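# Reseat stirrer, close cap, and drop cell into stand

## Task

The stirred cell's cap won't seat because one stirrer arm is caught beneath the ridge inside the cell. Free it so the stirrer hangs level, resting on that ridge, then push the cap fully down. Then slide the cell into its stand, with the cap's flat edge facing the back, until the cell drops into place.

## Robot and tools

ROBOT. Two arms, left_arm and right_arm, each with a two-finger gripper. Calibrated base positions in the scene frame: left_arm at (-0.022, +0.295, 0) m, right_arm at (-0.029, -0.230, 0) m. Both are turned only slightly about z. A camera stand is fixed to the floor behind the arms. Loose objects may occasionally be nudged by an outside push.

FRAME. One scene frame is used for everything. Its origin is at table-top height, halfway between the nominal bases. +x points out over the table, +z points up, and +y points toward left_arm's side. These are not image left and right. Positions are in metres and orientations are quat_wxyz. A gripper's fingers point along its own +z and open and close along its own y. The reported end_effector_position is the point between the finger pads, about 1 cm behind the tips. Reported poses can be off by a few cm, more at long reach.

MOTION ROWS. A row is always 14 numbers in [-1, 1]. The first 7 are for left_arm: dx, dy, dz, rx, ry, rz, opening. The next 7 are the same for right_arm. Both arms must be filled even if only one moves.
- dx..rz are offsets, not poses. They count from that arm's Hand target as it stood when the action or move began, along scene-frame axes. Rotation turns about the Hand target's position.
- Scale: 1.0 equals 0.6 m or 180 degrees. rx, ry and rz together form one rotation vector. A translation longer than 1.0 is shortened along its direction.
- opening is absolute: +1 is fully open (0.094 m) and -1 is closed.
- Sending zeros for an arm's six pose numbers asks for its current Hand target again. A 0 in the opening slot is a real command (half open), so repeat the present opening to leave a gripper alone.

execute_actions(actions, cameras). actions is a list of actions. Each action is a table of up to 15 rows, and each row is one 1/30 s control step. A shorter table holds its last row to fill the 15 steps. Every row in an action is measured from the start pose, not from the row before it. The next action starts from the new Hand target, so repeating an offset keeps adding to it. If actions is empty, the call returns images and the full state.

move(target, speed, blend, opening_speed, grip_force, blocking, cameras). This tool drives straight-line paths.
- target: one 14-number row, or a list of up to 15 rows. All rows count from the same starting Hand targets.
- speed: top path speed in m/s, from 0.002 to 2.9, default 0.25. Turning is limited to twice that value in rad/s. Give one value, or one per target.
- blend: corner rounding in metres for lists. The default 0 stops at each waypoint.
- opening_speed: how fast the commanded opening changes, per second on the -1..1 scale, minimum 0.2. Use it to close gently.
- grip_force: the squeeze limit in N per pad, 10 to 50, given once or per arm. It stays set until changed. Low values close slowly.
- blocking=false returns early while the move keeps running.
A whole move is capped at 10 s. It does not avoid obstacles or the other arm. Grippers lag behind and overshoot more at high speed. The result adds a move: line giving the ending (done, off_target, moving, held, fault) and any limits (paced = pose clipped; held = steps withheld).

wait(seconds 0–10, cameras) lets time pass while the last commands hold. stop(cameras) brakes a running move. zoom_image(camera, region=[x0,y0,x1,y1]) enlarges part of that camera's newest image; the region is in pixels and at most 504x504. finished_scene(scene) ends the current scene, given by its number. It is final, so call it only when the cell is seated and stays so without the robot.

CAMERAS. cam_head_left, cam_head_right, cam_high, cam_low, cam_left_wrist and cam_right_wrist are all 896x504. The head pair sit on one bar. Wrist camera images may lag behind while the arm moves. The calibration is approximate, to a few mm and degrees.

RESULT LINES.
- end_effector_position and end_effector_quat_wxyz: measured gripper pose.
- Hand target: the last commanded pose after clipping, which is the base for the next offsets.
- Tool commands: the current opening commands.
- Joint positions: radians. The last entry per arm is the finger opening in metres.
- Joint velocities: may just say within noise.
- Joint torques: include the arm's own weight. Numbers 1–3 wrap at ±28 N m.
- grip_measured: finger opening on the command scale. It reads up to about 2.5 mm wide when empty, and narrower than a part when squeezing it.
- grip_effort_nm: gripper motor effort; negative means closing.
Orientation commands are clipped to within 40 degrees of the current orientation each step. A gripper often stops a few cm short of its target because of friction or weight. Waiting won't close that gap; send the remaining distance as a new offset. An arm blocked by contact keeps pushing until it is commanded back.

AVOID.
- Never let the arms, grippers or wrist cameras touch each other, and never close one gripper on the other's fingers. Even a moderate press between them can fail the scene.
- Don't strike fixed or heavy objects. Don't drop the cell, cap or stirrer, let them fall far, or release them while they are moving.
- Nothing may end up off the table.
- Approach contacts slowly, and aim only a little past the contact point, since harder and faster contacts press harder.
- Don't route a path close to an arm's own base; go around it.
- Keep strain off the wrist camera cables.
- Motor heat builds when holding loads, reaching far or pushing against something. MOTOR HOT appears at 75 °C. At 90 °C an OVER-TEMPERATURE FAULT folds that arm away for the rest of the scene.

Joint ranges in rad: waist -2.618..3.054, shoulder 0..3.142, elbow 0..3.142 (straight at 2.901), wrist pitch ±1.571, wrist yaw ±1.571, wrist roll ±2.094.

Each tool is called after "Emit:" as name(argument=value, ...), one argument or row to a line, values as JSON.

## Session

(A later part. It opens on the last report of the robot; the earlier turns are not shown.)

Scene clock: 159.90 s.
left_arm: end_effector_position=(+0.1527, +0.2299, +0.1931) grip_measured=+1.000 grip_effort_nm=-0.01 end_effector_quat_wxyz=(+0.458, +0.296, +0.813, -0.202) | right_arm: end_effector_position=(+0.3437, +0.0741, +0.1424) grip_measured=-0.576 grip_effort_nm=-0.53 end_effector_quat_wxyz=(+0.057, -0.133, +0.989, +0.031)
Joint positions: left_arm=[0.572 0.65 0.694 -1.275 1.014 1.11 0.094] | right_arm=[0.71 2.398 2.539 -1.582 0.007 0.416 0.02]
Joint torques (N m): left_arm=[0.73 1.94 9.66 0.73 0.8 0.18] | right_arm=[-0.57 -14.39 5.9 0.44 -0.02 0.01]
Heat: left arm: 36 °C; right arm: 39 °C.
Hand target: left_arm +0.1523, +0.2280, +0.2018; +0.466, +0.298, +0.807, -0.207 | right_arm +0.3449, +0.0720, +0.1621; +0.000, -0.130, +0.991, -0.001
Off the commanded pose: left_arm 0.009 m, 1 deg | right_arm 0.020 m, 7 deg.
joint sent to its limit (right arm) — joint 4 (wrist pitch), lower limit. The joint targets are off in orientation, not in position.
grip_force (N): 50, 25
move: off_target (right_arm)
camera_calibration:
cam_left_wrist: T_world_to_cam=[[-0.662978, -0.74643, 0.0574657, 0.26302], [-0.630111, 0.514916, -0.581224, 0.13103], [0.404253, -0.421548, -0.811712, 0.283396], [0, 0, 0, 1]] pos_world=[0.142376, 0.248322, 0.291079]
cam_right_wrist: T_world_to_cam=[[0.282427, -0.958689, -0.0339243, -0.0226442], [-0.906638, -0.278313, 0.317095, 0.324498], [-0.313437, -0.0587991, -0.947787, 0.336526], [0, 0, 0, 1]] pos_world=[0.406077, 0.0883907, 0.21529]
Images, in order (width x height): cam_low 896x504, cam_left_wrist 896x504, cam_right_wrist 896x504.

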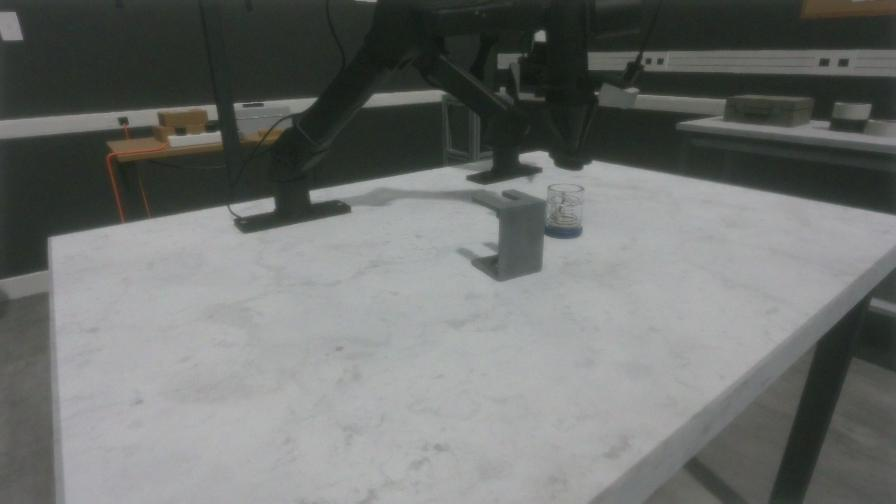

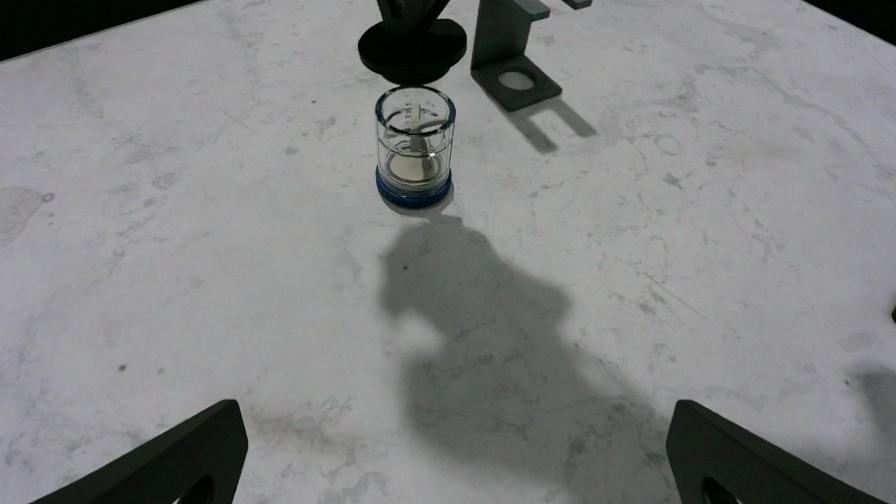

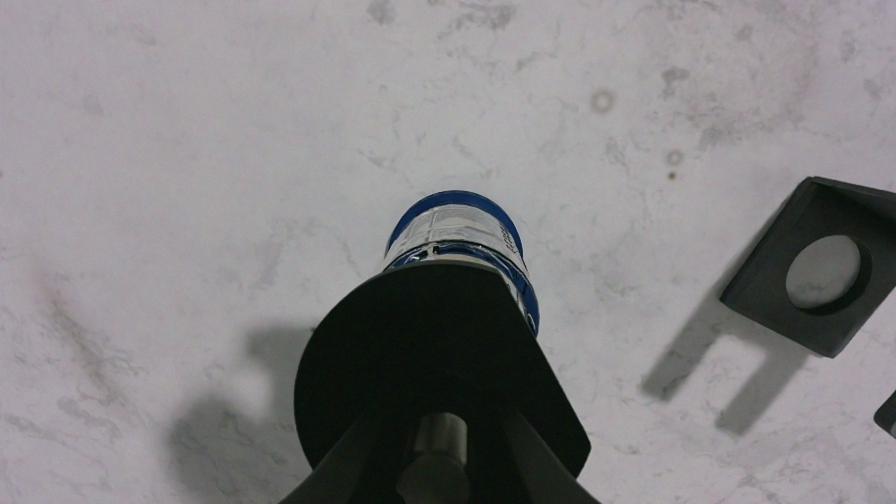

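Emit:
move(
  target=[
    [0,0,0,0,0,0,1,-0.21,-0.37,0.1,0,0,0,-0.9],
    [0.246,-0.213,0.08,0.2144,0.2652,0.0528,0.2,-0.21,-0.37,0.1,0,0,0,-0.9],
  ],
  speed=0.2,
  blend=0.02,
  cameras=["cam_left_wrist","cam_high"],
)

Emit:
zoom_image(
  camera="cam_high",
  region=[300, 100, 600, 300],
)

Scene clock: 182.80 s.
left_arm: end_effector_position=(+0.2989, +0.1013, +0.2531) grip_measured=+0.202 grip_effort_nm=-0.11 end_effector_quat_wxyz=(+0.133, +0.259, +0.956, -0.043) | right_arm: end_effector_position=(+0.2194, -0.1484, +0.2188) grip_measured=-0.576 grip_effort_nm=-0.52 end_effector_quat_wxyz=(+0.045, -0.130, +0.991, +0.008)
Joint positions: left_arm=[-0.57 1.811 2.062 -1.542 0.01 -0.014 0.056] | right_arm=[0.339 1.502 1.611 -1.589 0.001 0.053 0.02]
Joint torques (N m): left_arm=[-0.58 -7.41 8.94 0.75 -0.11 -0.11] | right_arm=[-0.43 -5.79 5.05 0.51 0.01 -0.05]
Heat: left arm: 36 °C; right arm: 41 °C.
Hand target: left_arm +0.2998, +0.1002, +0.2497; +0.000, +0.259, +0.966, +0.000 | right_arm +0.2188, -0.1500, +0.2221; +0.000, -0.130, +0.991, -0.001
Off the commanded pose: left_arm 0.004 m, 16 deg | right_arm 0.004 m, 5 deg.
joint read past its limit (right arm) — joint 4 (wrist pitch), lower limit.
joint sent to its limit (left arm) — joint 4 (wrist pitch), lower limit. The joint targets are off in orientation, not in position.
joint sent to its limit (right arm) — joint 4 (wrist pitch), lower limit. The joint targets are off in orientation, not in position.
grip_force (N): 50, 25
move: off_target (left_arm, right_arm); target 2's new opening was sent with left_arm's hand 0.004 m and 16 deg from that target
camera_calibration:
cam_left_wrist: T_world_to_cam=[[-0.502437, -0.864566, 0.0090363, 0.236686], [-0.854583, 0.498169, 0.14668, 0.20875], [-0.131316, 0.0659752, -0.989143, 0.374378], [0, 0, 0, 1]] pos_world=[0.346476, 0.0759382, 0.337555]
Images, in order (width x height): cam_high 896x504, cam_left_wrist 896x504.

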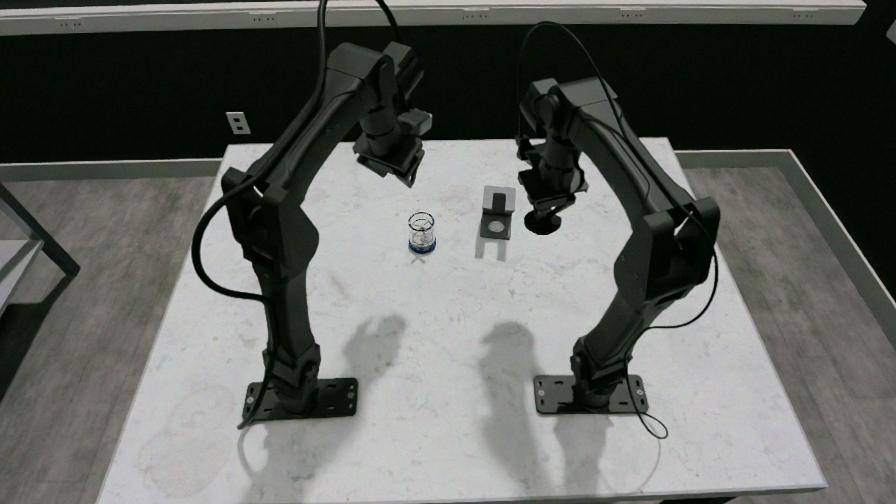

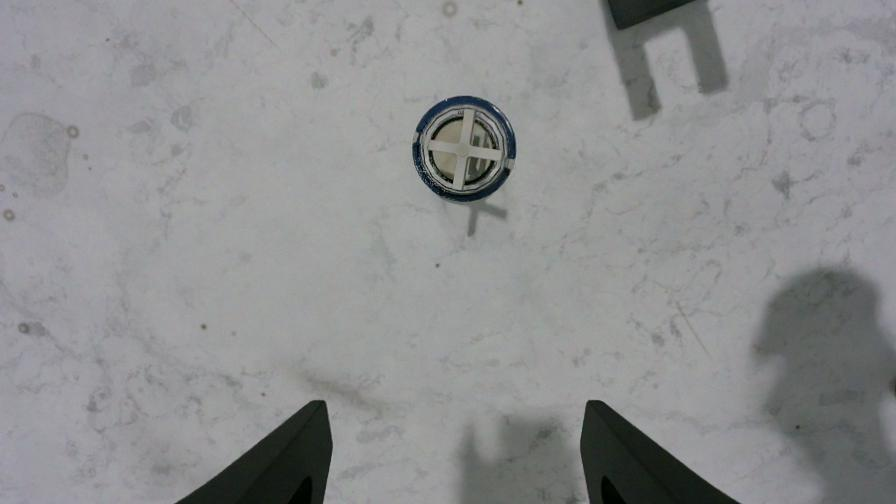

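Scaled by 1.680 from the camera's 896x504 image, which has a finer 1280x720 frame.

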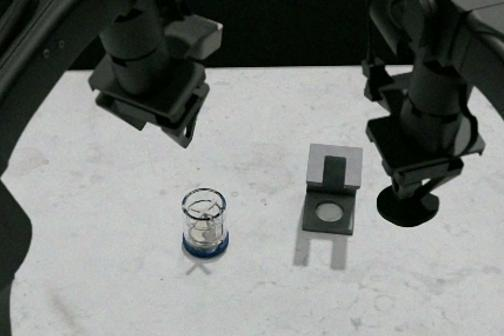

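Emit:
move(
  target=[0.067,-0.067,-0.15,0,0,0,0.0,0,0,0,0,0,0,-0.9],
  cameras=["cam_left_wrist","cam_low"],
)

Emit:
zoom_image(
  camera="cam_left_wrist",
  region=[330, 100, 630, 360],
)

Emit:
zoom_image(
  camera="cam_low",
  region=[520, 110, 640, 260],
)

Scene clock: 194.57 s.
left_arm: end_effector_position=(+0.3398, +0.0615, +0.1628) grip_measured=+0.002 grip_effort_nm=-0.11 end_effector_quat_wxyz=(+0.040, +0.261, +0.964, -0.016) | right_arm: end_effector_position=(+0.2194, -0.1484, +0.2188) grip_measured=-0.576 grip_effort_nm=-0.53 end_effector_quat_wxyz=(+0.045, -0.130, +0.991, +0.008)
Joint positions: left_arm=[-0.602 2.166 2.228 -1.547 0.006 -0.044 0.047] | right_arm=[0.339 1.502 1.611 -1.589 0.001 0.053 0.02]
Joint torques (N m): left_arm=[-0.5 -11.58 9.02 0.4 -0.08 -0.15] | right_arm=[-0.4 -5.87 5.03 0.49 0.01 -0.02]
Heat: left arm: 36 °C; right arm: 40 °C.
Hand target: left_arm +0.3400, +0.0600, +0.1597; +0.000, +0.259, +0.966, +0.000 | right_arm +0.2188, -0.1500, +0.2221; +0.000, -0.130, +0.991, -0.001
Off the commanded pose: left_arm 0.003 m, 5 deg | right_arm 0.004 m, 5 deg.
joint read past its limit (right arm) — joint 4 (wrist pitch), lower limit.
joint sent to its limit (left arm) — joint 4 (wrist pitch), lower limit. The joint targets are off in orientation, not in position.
joint sent to its limit (right arm) — joint 4 (wrist pitch), lower limit. The joint targets are off in orientation, not in position.
grip_force (N): 50, 25
move: off_target (left_arm, right_arm)
camera_calibration:
cam_left_wrist: T_world_to_cam=[[-0.502371, -0.864637, 0.00513822, 0.224322], [-0.814065, 0.474973, 0.334215, 0.233923], [-0.291415, 0.163717, -0.942483, 0.333907], [0, 0, 0, 1]] pos_world=[0.400427, 0.0281835, 0.235368]
Images, in order (width x height): cam_low 896x504, cam_left_wrist 896x504.

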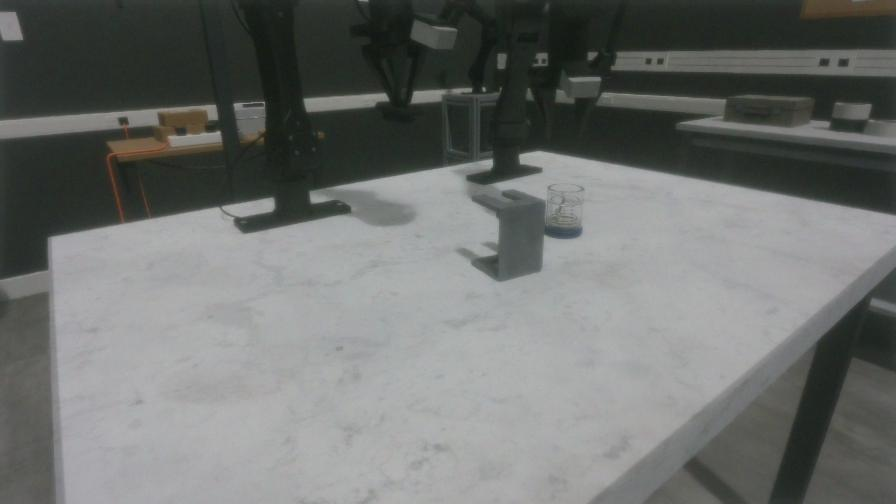

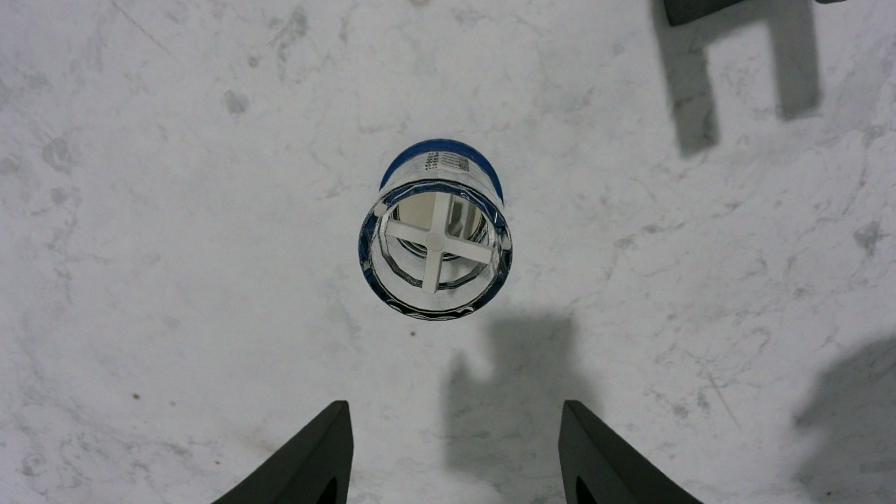

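Scaled by 1.680 from the camera's 896x504 image, which has a finer 1280x720 frame.

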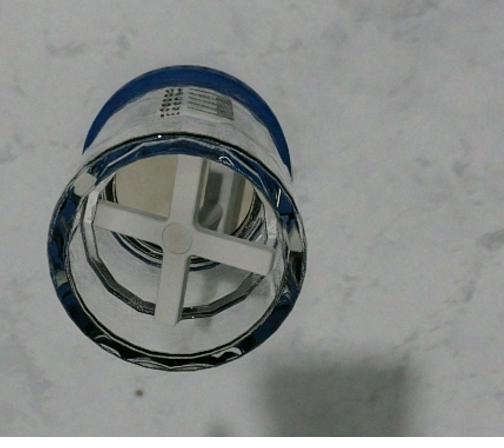

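Scaled by 3.360 from the camera's 896x504 image, which has a finer 1280x720 frame.

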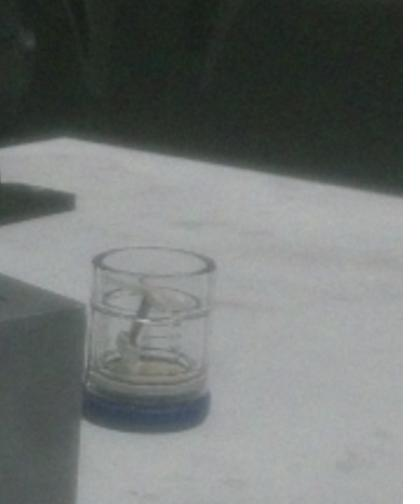

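Emit:
move(
  target=[0.02,-0.01,-0.06,0,0,0,0.0,0,0,0,0,0,0,-0.9],
  cameras=["cam_left_wrist"],
)

Emit:
zoom_image(
  camera="cam_left_wrist",
  region=[330, 150, 570, 400],
)

Scene clock: 212.13 s.
left_arm: end_effector_position=(+0.3513, +0.0541, +0.1298) grip_measured=+0.002 grip_effort_nm=-0.11 end_effector_quat_wxyz=(+0.013, +0.261, +0.965, -0.007) | right_arm: end_effector_position=(+0.2194, -0.1484, +0.2188) grip_measured=-0.576 grip_effort_nm=-0.53 end_effector_quat_wxyz=(+0.045, -0.130, +0.991, +0.008)
Joint positions: left_arm=[-0.602 2.28 2.286 -1.547 0.006 -0.044 0.047] | right_arm=[0.339 1.502 1.611 -1.589 0.001 0.053 0.02]
Joint torques (N m): left_arm=[-0.16 -12.12 9.09 0.31 -0.07 -0.07] | right_arm=[-0.36 -5.75 5.11 0.47 0.01 -0.02]
Heat: left arm: 35 °C; right arm: 39 °C.
Hand target: left_arm +0.3521, +0.0540, +0.1239; +0.001, +0.259, +0.966, -0.001 | right_arm +0.2188, -0.1500, +0.2221; +0.000, -0.130, +0.991, -0.001
Off the commanded pose: left_arm 0.006 m, 2 deg | right_arm 0.004 m, 5 deg.
joint read past its limit (right arm) — joint 4 (wrist pitch), lower limit.
joint sent to its limit (left arm) — joint 4 (wrist pitch), lower limit. The joint targets still meet the commanded pose.
joint sent to its limit (right arm) — joint 4 (wrist pitch), lower limit. The joint targets are off in orientation, not in position.
grip_force (N): 50, 25
move: off_target (right_arm)
camera_calibration:
cam_left_wrist: T_world_to_cam=[[-0.502209, -0.864743, 0.00253629, 0.224181], [-0.796675, 0.463814, 0.387538, 0.245366], [-0.336297, 0.192604, -0.92185, 0.31885], [0, 0, 0, 1]] pos_world=[0.41529, 0.0186425, 0.198275]
Images, in order (width x height): cam_left_wrist 896x504.

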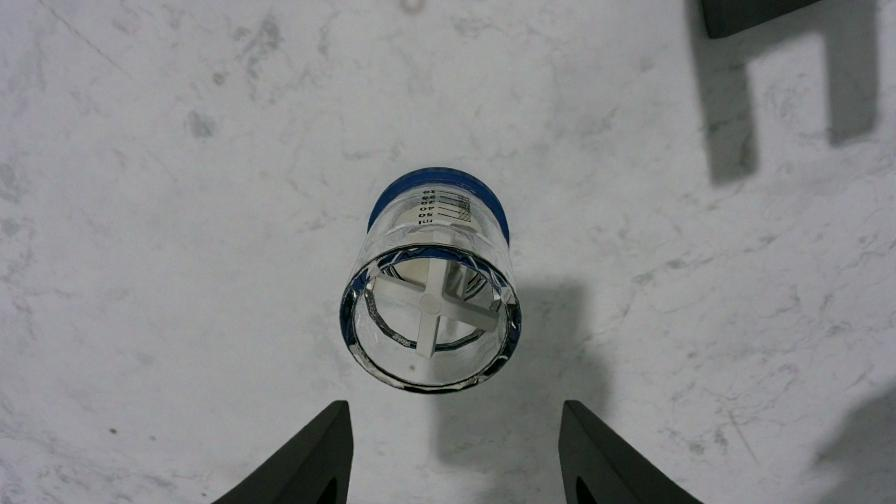

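Scaled by 2.016 from the camera's 896x504 image, which has a finer 1280x720 frame.

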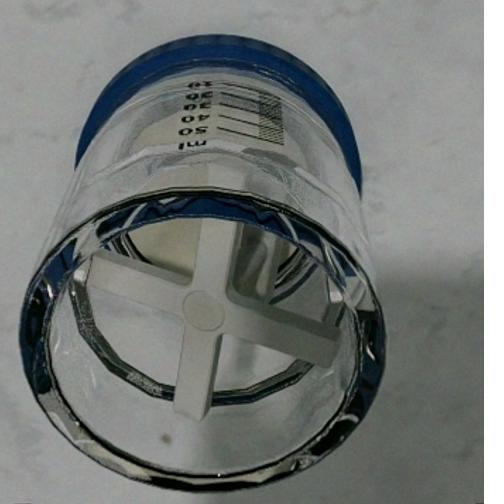

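Emit:
move(
  target=[-0.009,-0.004,0,0,0,0.417,-0.5,0,0,0,0,0,0,-0.9],
  cameras=["cam_left_wrist","cam_right_wrist"],
)

Emit:
zoom_image(
  camera="cam_left_wrist",
  region=[310, 200, 610, 500],
)

Scene clock: 263.33 s.
left_arm: end_effector_position=(+0.3501, +0.0523, +0.1298) grip_measured=-0.498 grip_effort_nm=-0.11 end_effector_quat_wxyz=(+0.006, -0.381, +0.925, -0.014) | right_arm: end_effector_position=(+0.2194, -0.1484, +0.2188) grip_measured=-0.576 grip_effort_nm=-0.53 end_effector_quat_wxyz=(+0.045, -0.130, +0.991, +0.008)
Joint positions: left_arm=[-0.607 2.28 2.286 -1.547 0.006 -1.359 0.024] | right_arm=[0.339 1.502 1.611 -1.589 0.001 0.053 0.02]
Joint torques (N m): left_arm=[-0.83 -12.89 7.5 0.29 -0.09 -0.13] | right_arm=[-0.44 -5.64 5.08 0.44 0.03 -0.06]
Heat: left arm: 38 °C; right arm: 38 °C.
Hand target: left_arm +0.3467, +0.0516, +0.1239; +0.001, -0.383, +0.924, +0.000 | right_arm +0.2188, -0.1500, +0.2221; +0.000, -0.130, +0.991, -0.001
Off the commanded pose: left_arm 0.007 m, 2 deg | right_arm 0.004 m, 5 deg.
joint read past its limit (right arm) — joint 4 (wrist pitch), lower limit.
joint sent to its limit (left arm) — joint 4 (wrist pitch), lower limit. The joint targets still meet the commanded pose.
joint sent to its limit (right arm) — joint 4 (wrist pitch), lower limit. The joint targets are off in orientation, not in position.
grip_force (N): 50, 25
move: off_target (right_arm)
camera_calibration:
cam_left_wrist: T_world_to_cam=[[0.706023, -0.707753, 0.0248215, -0.212193], [-0.651683, -0.635573, 0.413952, 0.248523], [-0.2772, -0.308435, -0.90996, 0.322779], [0, 0, 0, 1]] pos_world=[0.401246, 0.107331, 0.196106]
cam_right_wrist: T_world_to_cam=[[0.27308, -0.96196, 0.0077611, -0.205796], [-0.903081, -0.253569, 0.346623, 0.122002], [-0.33147, -0.101665, -0.937972, 0.352399], [0, 0, 0, 1]] pos_world=[0.283187, -0.131205, 0.289849]
Images, in order (width x height): cam_left_wrist 896x504, cam_right_wrist 896x504.

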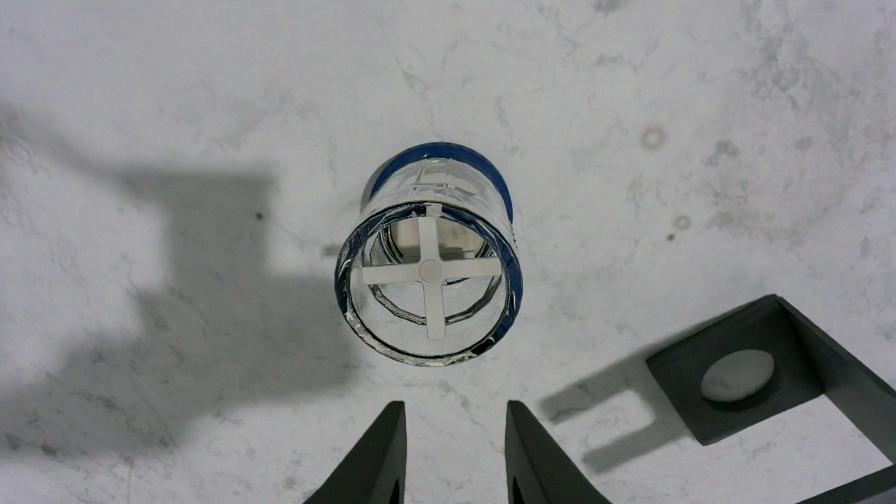

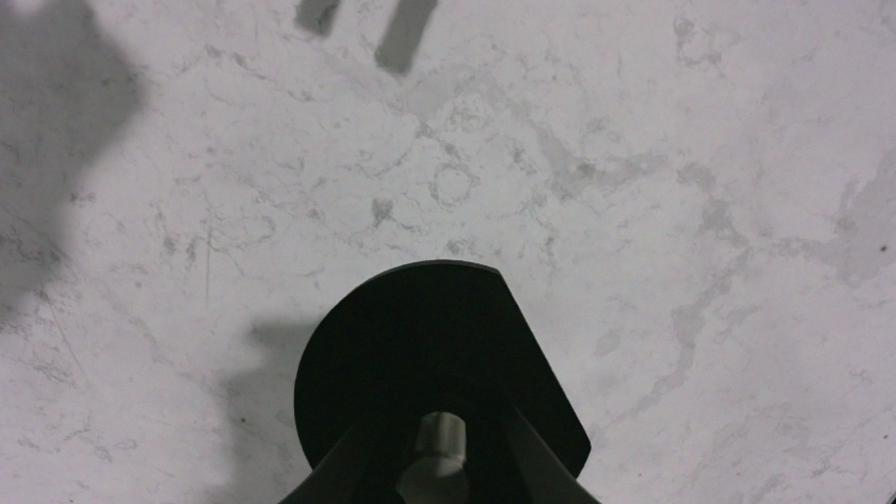

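Scaled by 1.680 from the camera's 896x504 image, which has a finer 1280x720 frame.

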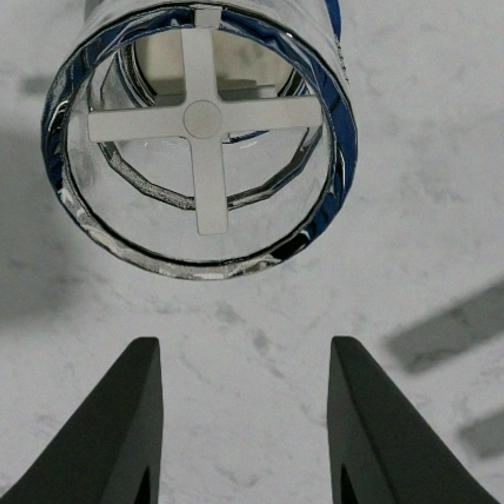

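Emit:
move(
  target=[-0.011,0,-0.058,0,0,0,-0.5,0,0,0,0,0,0,-0.9],
  speed=0.08,
  cameras=["cam_left_wrist","cam_low"],
)

Emit:
zoom_image(
  camera="cam_left_wrist",
  region=[310, 200, 610, 500],
)

Emit:
zoom_image(
  camera="cam_low",
  region=[520, 130, 620, 250],
)

Scene clock: 288.50 s.
left_arm: end_effector_position=(+0.3427, +0.0517, +0.0770) grip_measured=-0.498 grip_effort_nm=-0.11 end_effector_quat_wxyz=(-0.009, -0.380, +0.925, +0.008) | right_arm: end_effector_position=(+0.2194, -0.1484, +0.2188) grip_measured=-0.576 grip_effort_nm=-0.52 end_effector_quat_wxyz=(+0.045, -0.130, +0.991, +0.008)
Joint positions: left_arm=[-0.617 2.28 2.075 -1.389 0.006 -1.368 0.024] | right_arm=[0.339 1.502 1.611 -1.589 0.001 0.053 0.02]
Joint torques (N m): left_arm=[-0.68 -18.06 5.64 0.36 -0.08 -0.14] | right_arm=[-0.35 -5.7 4.96 0.5 0.01 -0.03]
Heat: left arm: 41 °C; right arm: 37 °C.
Hand target: left_arm +0.3402, +0.0516, +0.0891; +0.001, -0.383, +0.924, +0.000 | right_arm +0.2188, -0.1500, +0.2221; +0.000, -0.130, +0.991, -0.001
Off the commanded pose: left_arm 0.012 m, 2 deg | right_arm 0.004 m, 5 deg.
joint read past its limit (right arm) — joint 4 (wrist pitch), lower limit.
joint sent to its limit (right arm) — joint 4 (wrist pitch), lower limit. The joint targets are off in orientation, not in position.
grip_force (N): 50, 25
move: off_target (left_arm, right_arm)
camera_calibration:
cam_left_wrist: T_world_to_cam=[[0.704901, -0.708786, -0.0271322, -0.20156], [-0.634099, -0.646842, 0.423691, 0.258967], [-0.317856, -0.281456, -0.905401, 0.284758], [0, 0, 0, 1]] pos_world=[0.396802, 0.104794, 0.142629]
Images, in order (width x height): cam_low 896x504, cam_left_wrist 896x504.

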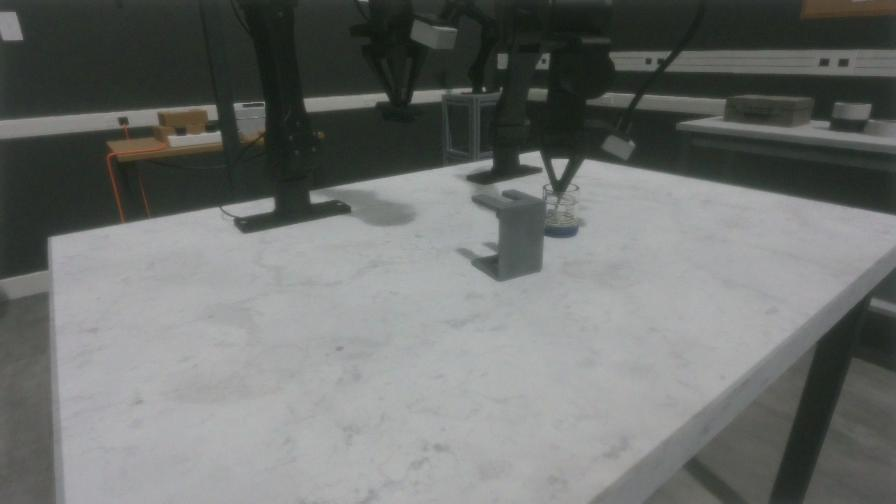

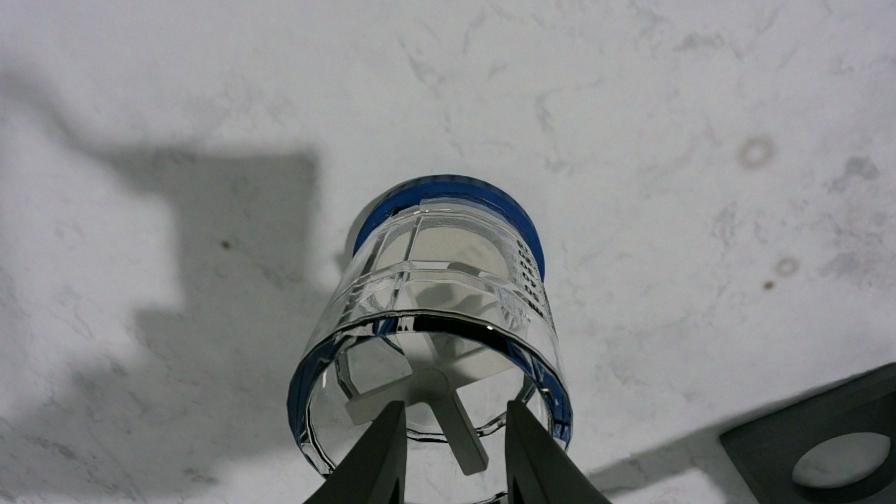

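Scaled by 1.680 from the camera's 896x504 image, which has a finer 1280x720 frame.

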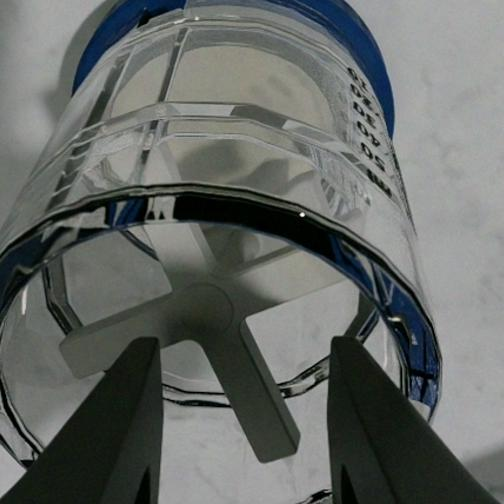

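Scaled by 4.200 from the camera's 896x504 image, which has a finer 1280x720 frame.

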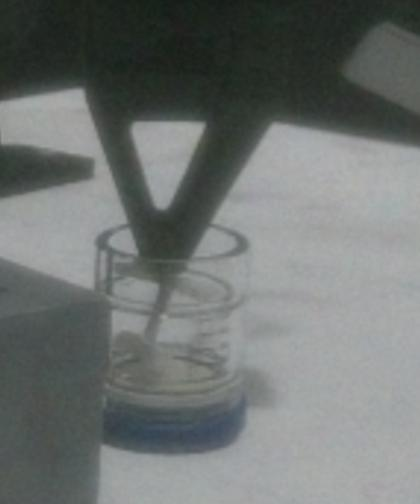

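Emit:
move(
  target=[0,0,0.025,0,0,0,-0.5,0,0,0,0,0,0,-0.9],
  speed=0.08,
  cameras=["cam_left_wrist","cam_low"],
)

Emit:
zoom_image(
  camera="cam_left_wrist",
  region=[310, 200, 610, 500],
)

Emit:
zoom_image(
  camera="cam_low",
  region=[520, 130, 620, 250],
)

Scene clock: 298.47 s.
left_arm: end_effector_position=(+0.3413, +0.0526, +0.0840) grip_measured=-0.498 grip_effort_nm=-0.11 end_effector_quat_wxyz=(-0.011, -0.380, +0.925, +0.010) | right_arm: end_effector_position=(+0.2194, -0.1484, +0.2188) grip_measured=-0.576 grip_effort_nm=-0.53 end_effector_quat_wxyz=(+0.045, -0.130, +0.991, +0.008)
Joint positions: left_arm=[-0.617 2.28 2.102 -1.422 0.006 -1.368 0.024] | right_arm=[0.339 1.502 1.611 -1.589 0.001 0.053 0.02]
Joint torques (N m): left_arm=[-0.64 -17.62 9.14 0.06 -0.09 -0.13] | right_arm=[-0.35 -5.72 5.16 0.47 -0.03 -0.03]
Heat: left arm: 44 °C; right arm: 37 °C.
Hand target: left_arm +0.3401, +0.0516, +0.1040; +0.001, -0.383, +0.924, +0.000 | right_arm +0.2188, -0.1500, +0.2221; +0.000, -0.130, +0.991, -0.001
Off the commanded pose: left_arm 0.020 m, 2 deg | right_arm 0.004 m, 5 deg.
joint read past its limit (right arm) — joint 4 (wrist pitch), lower limit.
joint sent to its limit (right arm) — joint 4 (wrist pitch), lower limit. The joint targets are off in orientation, not in position.
grip_force (N): 50, 25
move: off_target (left_arm, right_arm)
camera_calibration:
cam_left_wrist: T_world_to_cam=[[0.704756, -0.708712, -0.0323514, -0.199281], [-0.632231, -0.648083, 0.424585, 0.255099], [-0.321875, -0.278776, -0.90481, 0.291984], [0, 0, 0, 1]] pos_world=[0.395708, 0.105491, 0.149431]
Images, in order (width x height): cam_low 896x504, cam_left_wrist 896x504.

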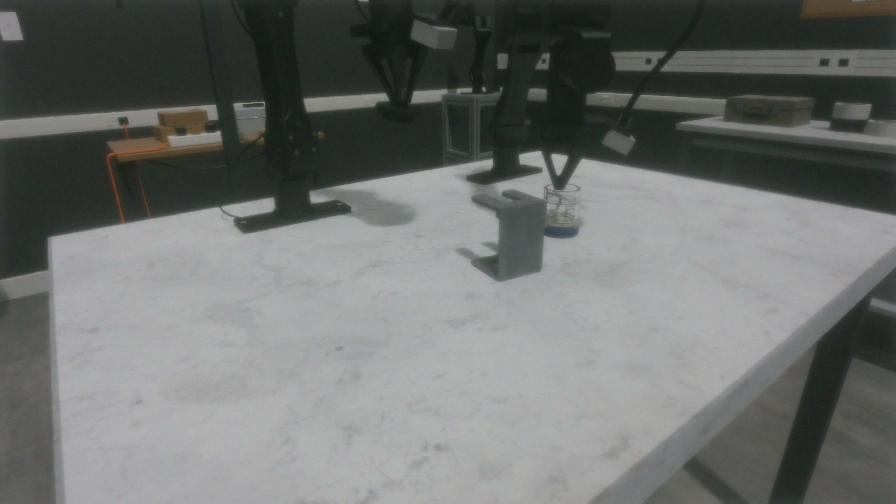

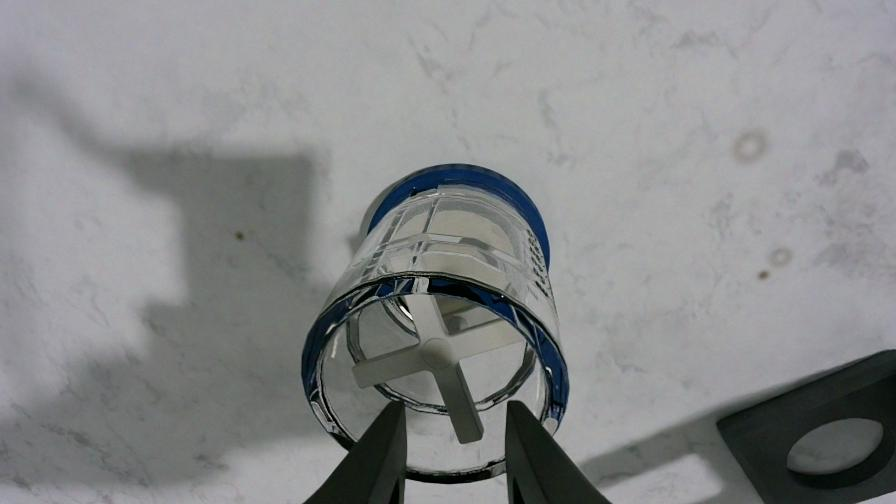

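Scaled by 1.680 from the camera's 896x504 image, which has a finer 1280x720 frame.

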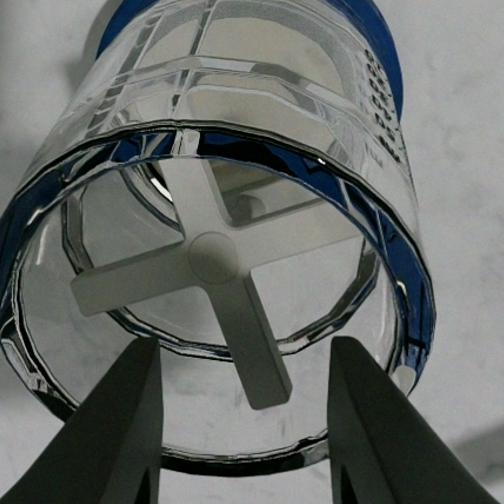

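Scaled by 4.200 from the camera's 896x504 image, which has a finer 1280x720 frame.

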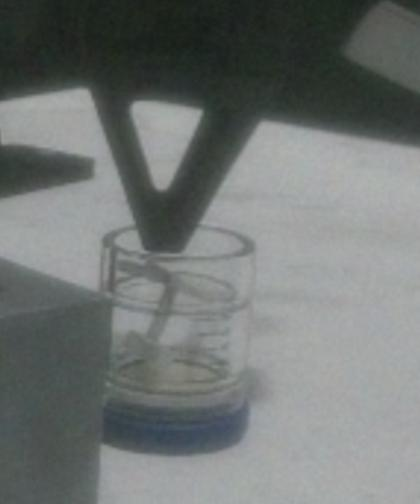

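Emit:
move(
  target=[0,0,0.02,0,0,0.1,-0.5,0,0,0,0,0,0,-0.9],
  speed=0.1,
  cameras=["cam_left_wrist"],
)

Emit:
zoom_image(
  camera="cam_left_wrist",
  region=[310, 200, 610, 500],
)

Scene clock: 310.93 s.
left_arm: end_effector_position=(+0.3428, +0.0516, +0.1005) grip_measured=-0.498 grip_effort_nm=-0.11 end_effector_quat_wxyz=(-0.006, -0.520, +0.854, +0.006) | right_arm: end_effector_position=(+0.2194, -0.1484, +0.2188) grip_measured=-0.576 grip_effort_nm=-0.53 end_effector_quat_wxyz=(+0.045, -0.130, +0.991, +0.008)
Joint positions: left_arm=[-0.617 2.28 2.168 -1.474 0.006 -1.681 0.024] | right_arm=[0.339 1.502 1.611 -1.589 0.001 0.053 0.02]
Joint torques (N m): left_arm=[-0.69 -16.68 9.18 0.05 -0.1 -0.12] | right_arm=[-0.4 -5.74 5.05 0.47 0.02 -0.02]
Heat: left arm: 46 °C; right arm: 37 °C.
Hand target: left_arm +0.3401, +0.0516, +0.1161; +0.001, -0.522, +0.853, +0.000 | right_arm +0.2188, -0.1500, +0.2221; +0.000, -0.130, +0.991, -0.001
Off the commanded pose: left_arm 0.016 m, 1 deg | right_arm 0.004 m, 5 deg.
joint read past its limit (right arm) — joint 4 (wrist pitch), lower limit.
joint sent to its limit (right arm) — joint 4 (wrist pitch), lower limit. The joint targets are off in orientation, not in position.
grip_force (N): 50, 25
move: off_target (left_arm, right_arm)
camera_calibration:
cam_left_wrist: T_world_to_cam=[[0.889143, -0.457128, -0.021406, -0.277779], [-0.407404, -0.811999, 0.417947, 0.180472], [-0.208437, -0.362894, -0.908219, 0.272963], [0, 0, 0, 1]] pos_world=[0.377406, 0.11862, 0.166536]
Images, in order (width x height): cam_left_wrist 896x504.

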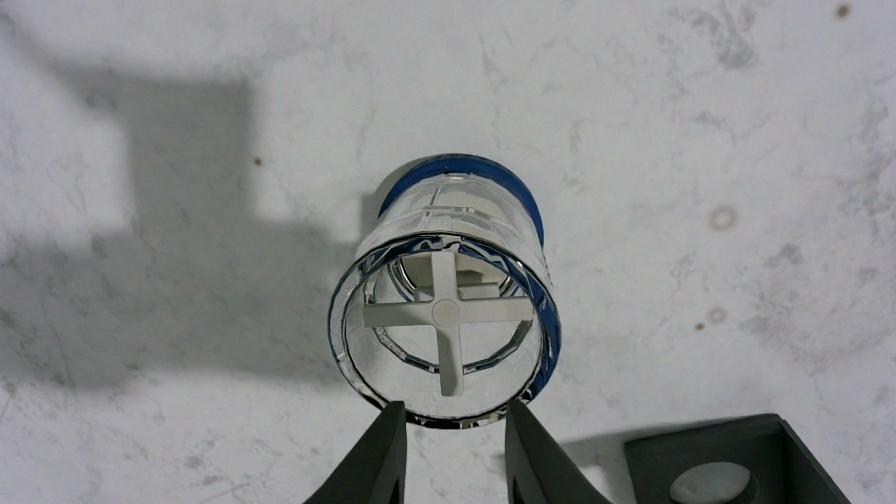

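Scaled by 1.680 from the camera's 896x504 image, which has a finer 1280x720 frame.

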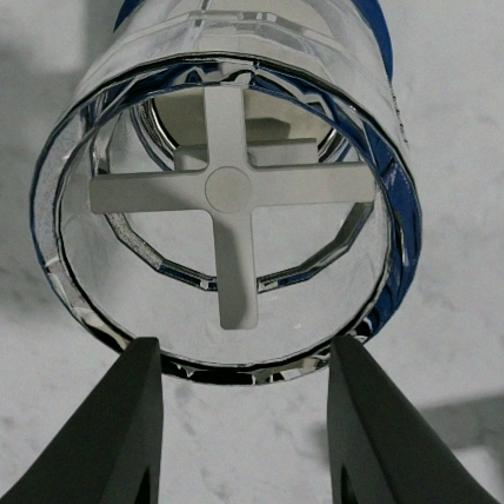

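Emit:
move(
  target=[-0.0075,-0.006,-0.03,0,0,0,-0.5,0,0,0,0,0,0,-0.9],
  speed=0.06,
  cameras=["cam_left_wrist"],
)

Emit:
zoom_image(
  camera="cam_left_wrist",
  region=[310, 200, 610, 500],
)

Scene clock: 330.43 s.
left_arm: end_effector_position=(+0.3397, +0.0464, +0.0844) grip_measured=-0.498 grip_effort_nm=-0.11 end_effector_quat_wxyz=(-0.007, -0.520, +0.854, +0.007) | right_arm: end_effector_position=(+0.2194, -0.1484, +0.2188) grip_measured=-0.576 grip_effort_nm=-0.53 end_effector_quat_wxyz=(+0.045, -0.130, +0.991, +0.008)
Joint positions: left_arm=[-0.631 2.279 2.101 -1.412 0.006 -1.695 0.024] | right_arm=[0.339 1.502 1.611 -1.589 0.001 0.053 0.02]
Joint torques (N m): left_arm=[-0.53 -18.29 5.68 0.29 -0.1 -0.16] | right_arm=[-0.35 -5.79 5.2 0.49 0.01 -0.04]
Heat: left arm: 48 °C; right arm: 37 °C.
Hand target: left_arm +0.3356, +0.0480, +0.0980; +0.001, -0.522, +0.853, +0.000 | right_arm +0.2188, -0.1500, +0.2221; +0.000, -0.130, +0.991, -0.001
Off the commanded pose: left_arm 0.014 m, 1 deg | right_arm 0.004 m, 5 deg.
joint read past its limit (right arm) — joint 4 (wrist pitch), lower limit.
joint sent to its limit (right arm) — joint 4 (wrist pitch), lower limit. The joint targets are off in orientation, not in position.
grip_force (N): 50, 25
move: off_target (left_arm, right_arm)
camera_calibration:
cam_left_wrist: T_world_to_cam=[[0.888923, -0.457377, -0.0249477, -0.277372], [-0.406496, -0.812796, 0.417282, 0.181441], [-0.211132, -0.36079, -0.908435, 0.256674], [0, 0, 0, 1]] pos_world=[0.37451, 0.113217, 0.15054]
Images, in order (width x height): cam_left_wrist 896x504.

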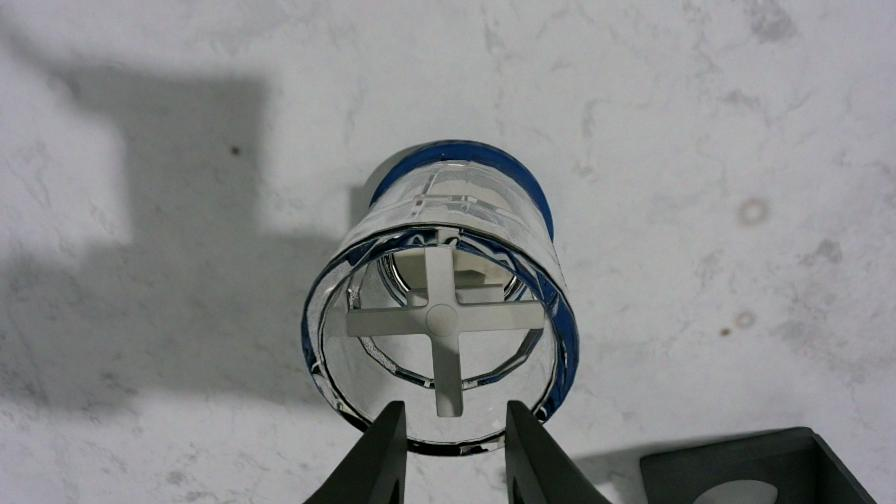

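Scaled by 1.680 from the camera's 896x504 image, which has a finer 1280x720 frame.

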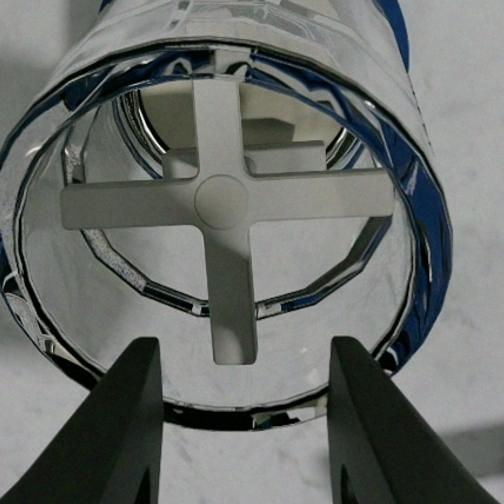

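Emit:
move(
  target=[-0.003,0.0075,-0.02,0,0,0,-0.5,0,0,0,0,0,0,-0.9],
  speed=0.05,
  cameras=["cam_left_wrist"],
)

Emit:
zoom_image(
  camera="cam_left_wrist",
  region=[310, 200, 610, 500],
)

Scene clock: 348.83 s.
left_arm: end_effector_position=(+0.3389, +0.0469, +0.0836) grip_measured=-0.498 grip_effort_nm=-0.11 end_effector_quat_wxyz=(-0.001, -0.520, +0.854, -0.007) | right_arm: end_effector_position=(+0.2194, -0.1484, +0.2188) grip_measured=-0.576 grip_effort_nm=-0.53 end_effector_quat_wxyz=(+0.045, -0.130, +0.991, +0.008)
Joint positions: left_arm=[-0.631 2.235 2.025 -1.349 0.007 -1.695 0.024] | right_arm=[0.339 1.502 1.611 -1.589 0.001 0.053 0.02]
Joint torques (N m): left_arm=[0.06 -16.1 5.03 0.33 -0.11 -0.07] | right_arm=[-0.23 -5.57 4.94 0.44 0.02 -0.02]
Heat: left arm: 46 °C; right arm: 37 °C.
Hand target: left_arm +0.3338, +0.0525, +0.0860; +0.001, -0.522, +0.853, +0.000 | right_arm +0.2188, -0.1500, +0.2221; +0.000, -0.130, +0.991, -0.001
Off the commanded pose: left_arm 0.008 m, 1 deg | right_arm 0.004 m, 5 deg.
joint read past its limit (right arm) — joint 4 (wrist pitch), lower limit.
joint sent to its limit (right arm) — joint 4 (wrist pitch), lower limit. The joint targets are off in orientation, not in position.
grip_force (N): 50, 25
move: off_target (right_arm)
camera_calibration:
cam_left_wrist: T_world_to_cam=[[0.889142, -0.457595, 0.00574185, -0.279093], [-0.417164, -0.805294, 0.421278, 0.184877], [-0.188151, -0.376971, -0.906913, 0.248745], [0, 0, 0, 1]] pos_world=[0.372079, 0.114939, 0.149308]
Images, in order (width x height): cam_left_wrist 896x504.

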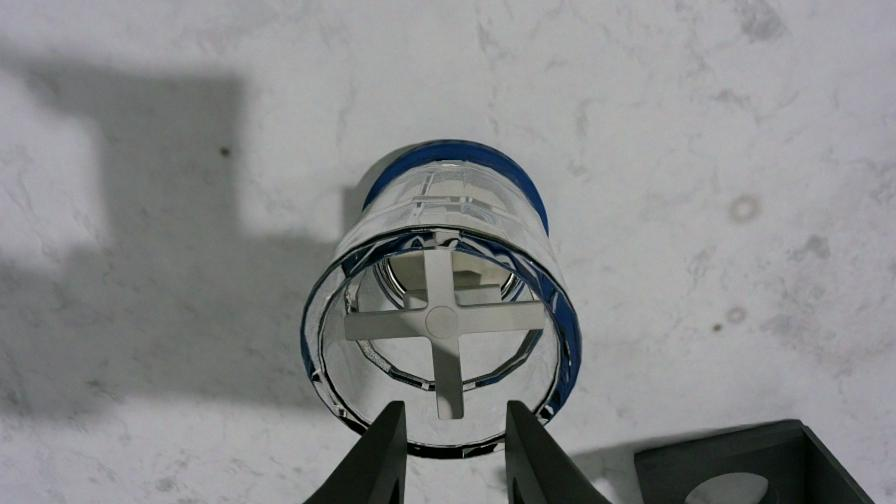

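Scaled by 1.680 from the camera's 896x504 image, which has a finer 1280x720 frame.

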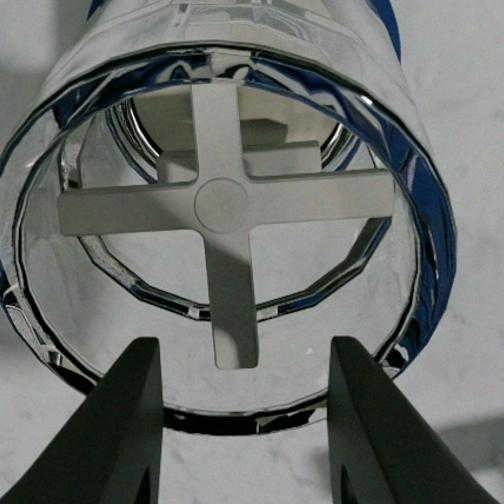

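Emit:
move(
  target=[0.003,0.008,-0.012,0,0,0,-0.5,0,0,0,0,0,0,-0.9],
  speed=0.05,
  cameras=["cam_left_wrist"],
)

Emit:
zoom_image(
  camera="cam_left_wrist",
  region=[310, 200, 610, 500],
)

Scene clock: 360.50 s.
left_arm: end_effector_position=(+0.3395, +0.0462, +0.0830) grip_measured=-0.498 grip_effort_nm=-0.11 end_effector_quat_wxyz=(-0.001, -0.521, +0.854, -0.017) | right_arm: end_effector_position=(+0.2194, -0.1484, +0.2188) grip_measured=-0.576 grip_effort_nm=-0.53 end_effector_quat_wxyz=(+0.045, -0.130, +0.991, +0.008)
Joint positions: left_arm=[-0.628 2.216 1.991 -1.316 0.015 -1.695 0.024] | right_arm=[0.339 1.502 1.611 -1.589 0.001 0.053 0.02]
Joint torques (N m): left_arm=[0.83 -14.76 4.67 0.33 -0.17 0.06] | right_arm=[-0.39 -5.72 5.08 0.5 0.04 -0.04]
Heat: left arm: 45 °C; right arm: 37 °C.
Hand target: left_arm +0.3356, +0.0573, +0.0787; +0.001, -0.522, +0.853, +0.000 | right_arm +0.2188, -0.1500, +0.2221; +0.000, -0.130, +0.991, -0.001
Off the commanded pose: left_arm 0.012 m, 2 deg | right_arm 0.004 m, 5 deg.
joint read past its limit (right arm) — joint 4 (wrist pitch), lower limit.
joint sent to its limit (right arm) — joint 4 (wrist pitch), lower limit. The joint targets are off in orientation, not in position.
grip_force (N): 50, 25
move: off_target (left_arm, right_arm)
camera_calibration:
cam_left_wrist: T_world_to_cam=[[0.890315, -0.454758, 0.0231141, -0.281898], [-0.419262, -0.798902, 0.431248, 0.184293], [-0.177647, -0.393637, -0.901937, 0.244955], [0, 0, 0, 1]] pos_world=[0.371761, 0.11546, 0.147974]
Images, in order (width x height): cam_left_wrist 896x504.

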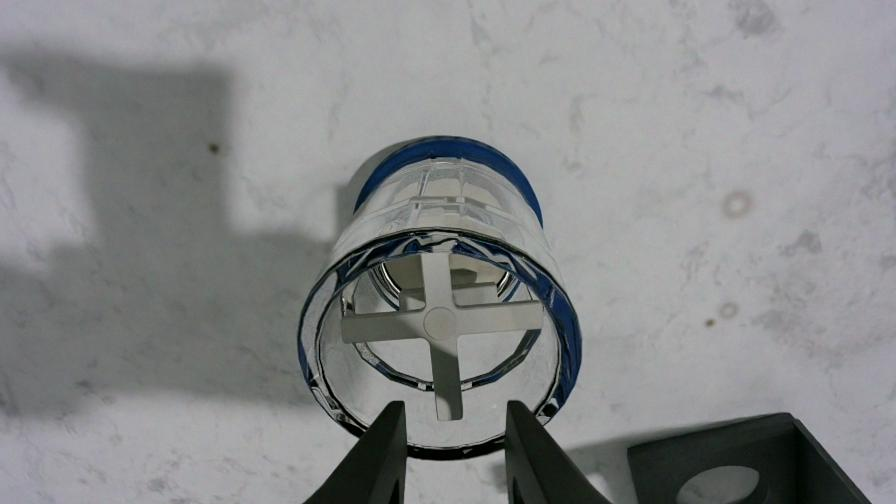

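Scaled by 1.680 from the camera's 896x504 image, which has a finer 1280x720 frame.

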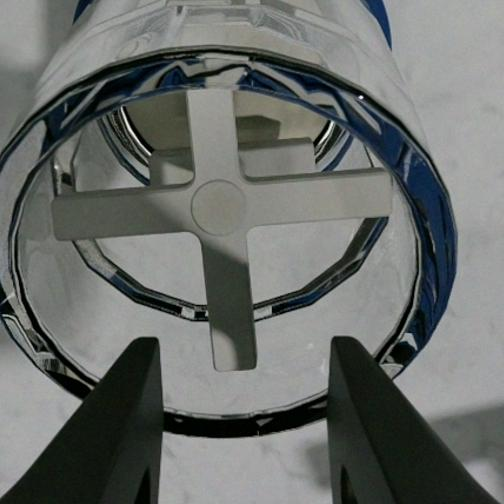

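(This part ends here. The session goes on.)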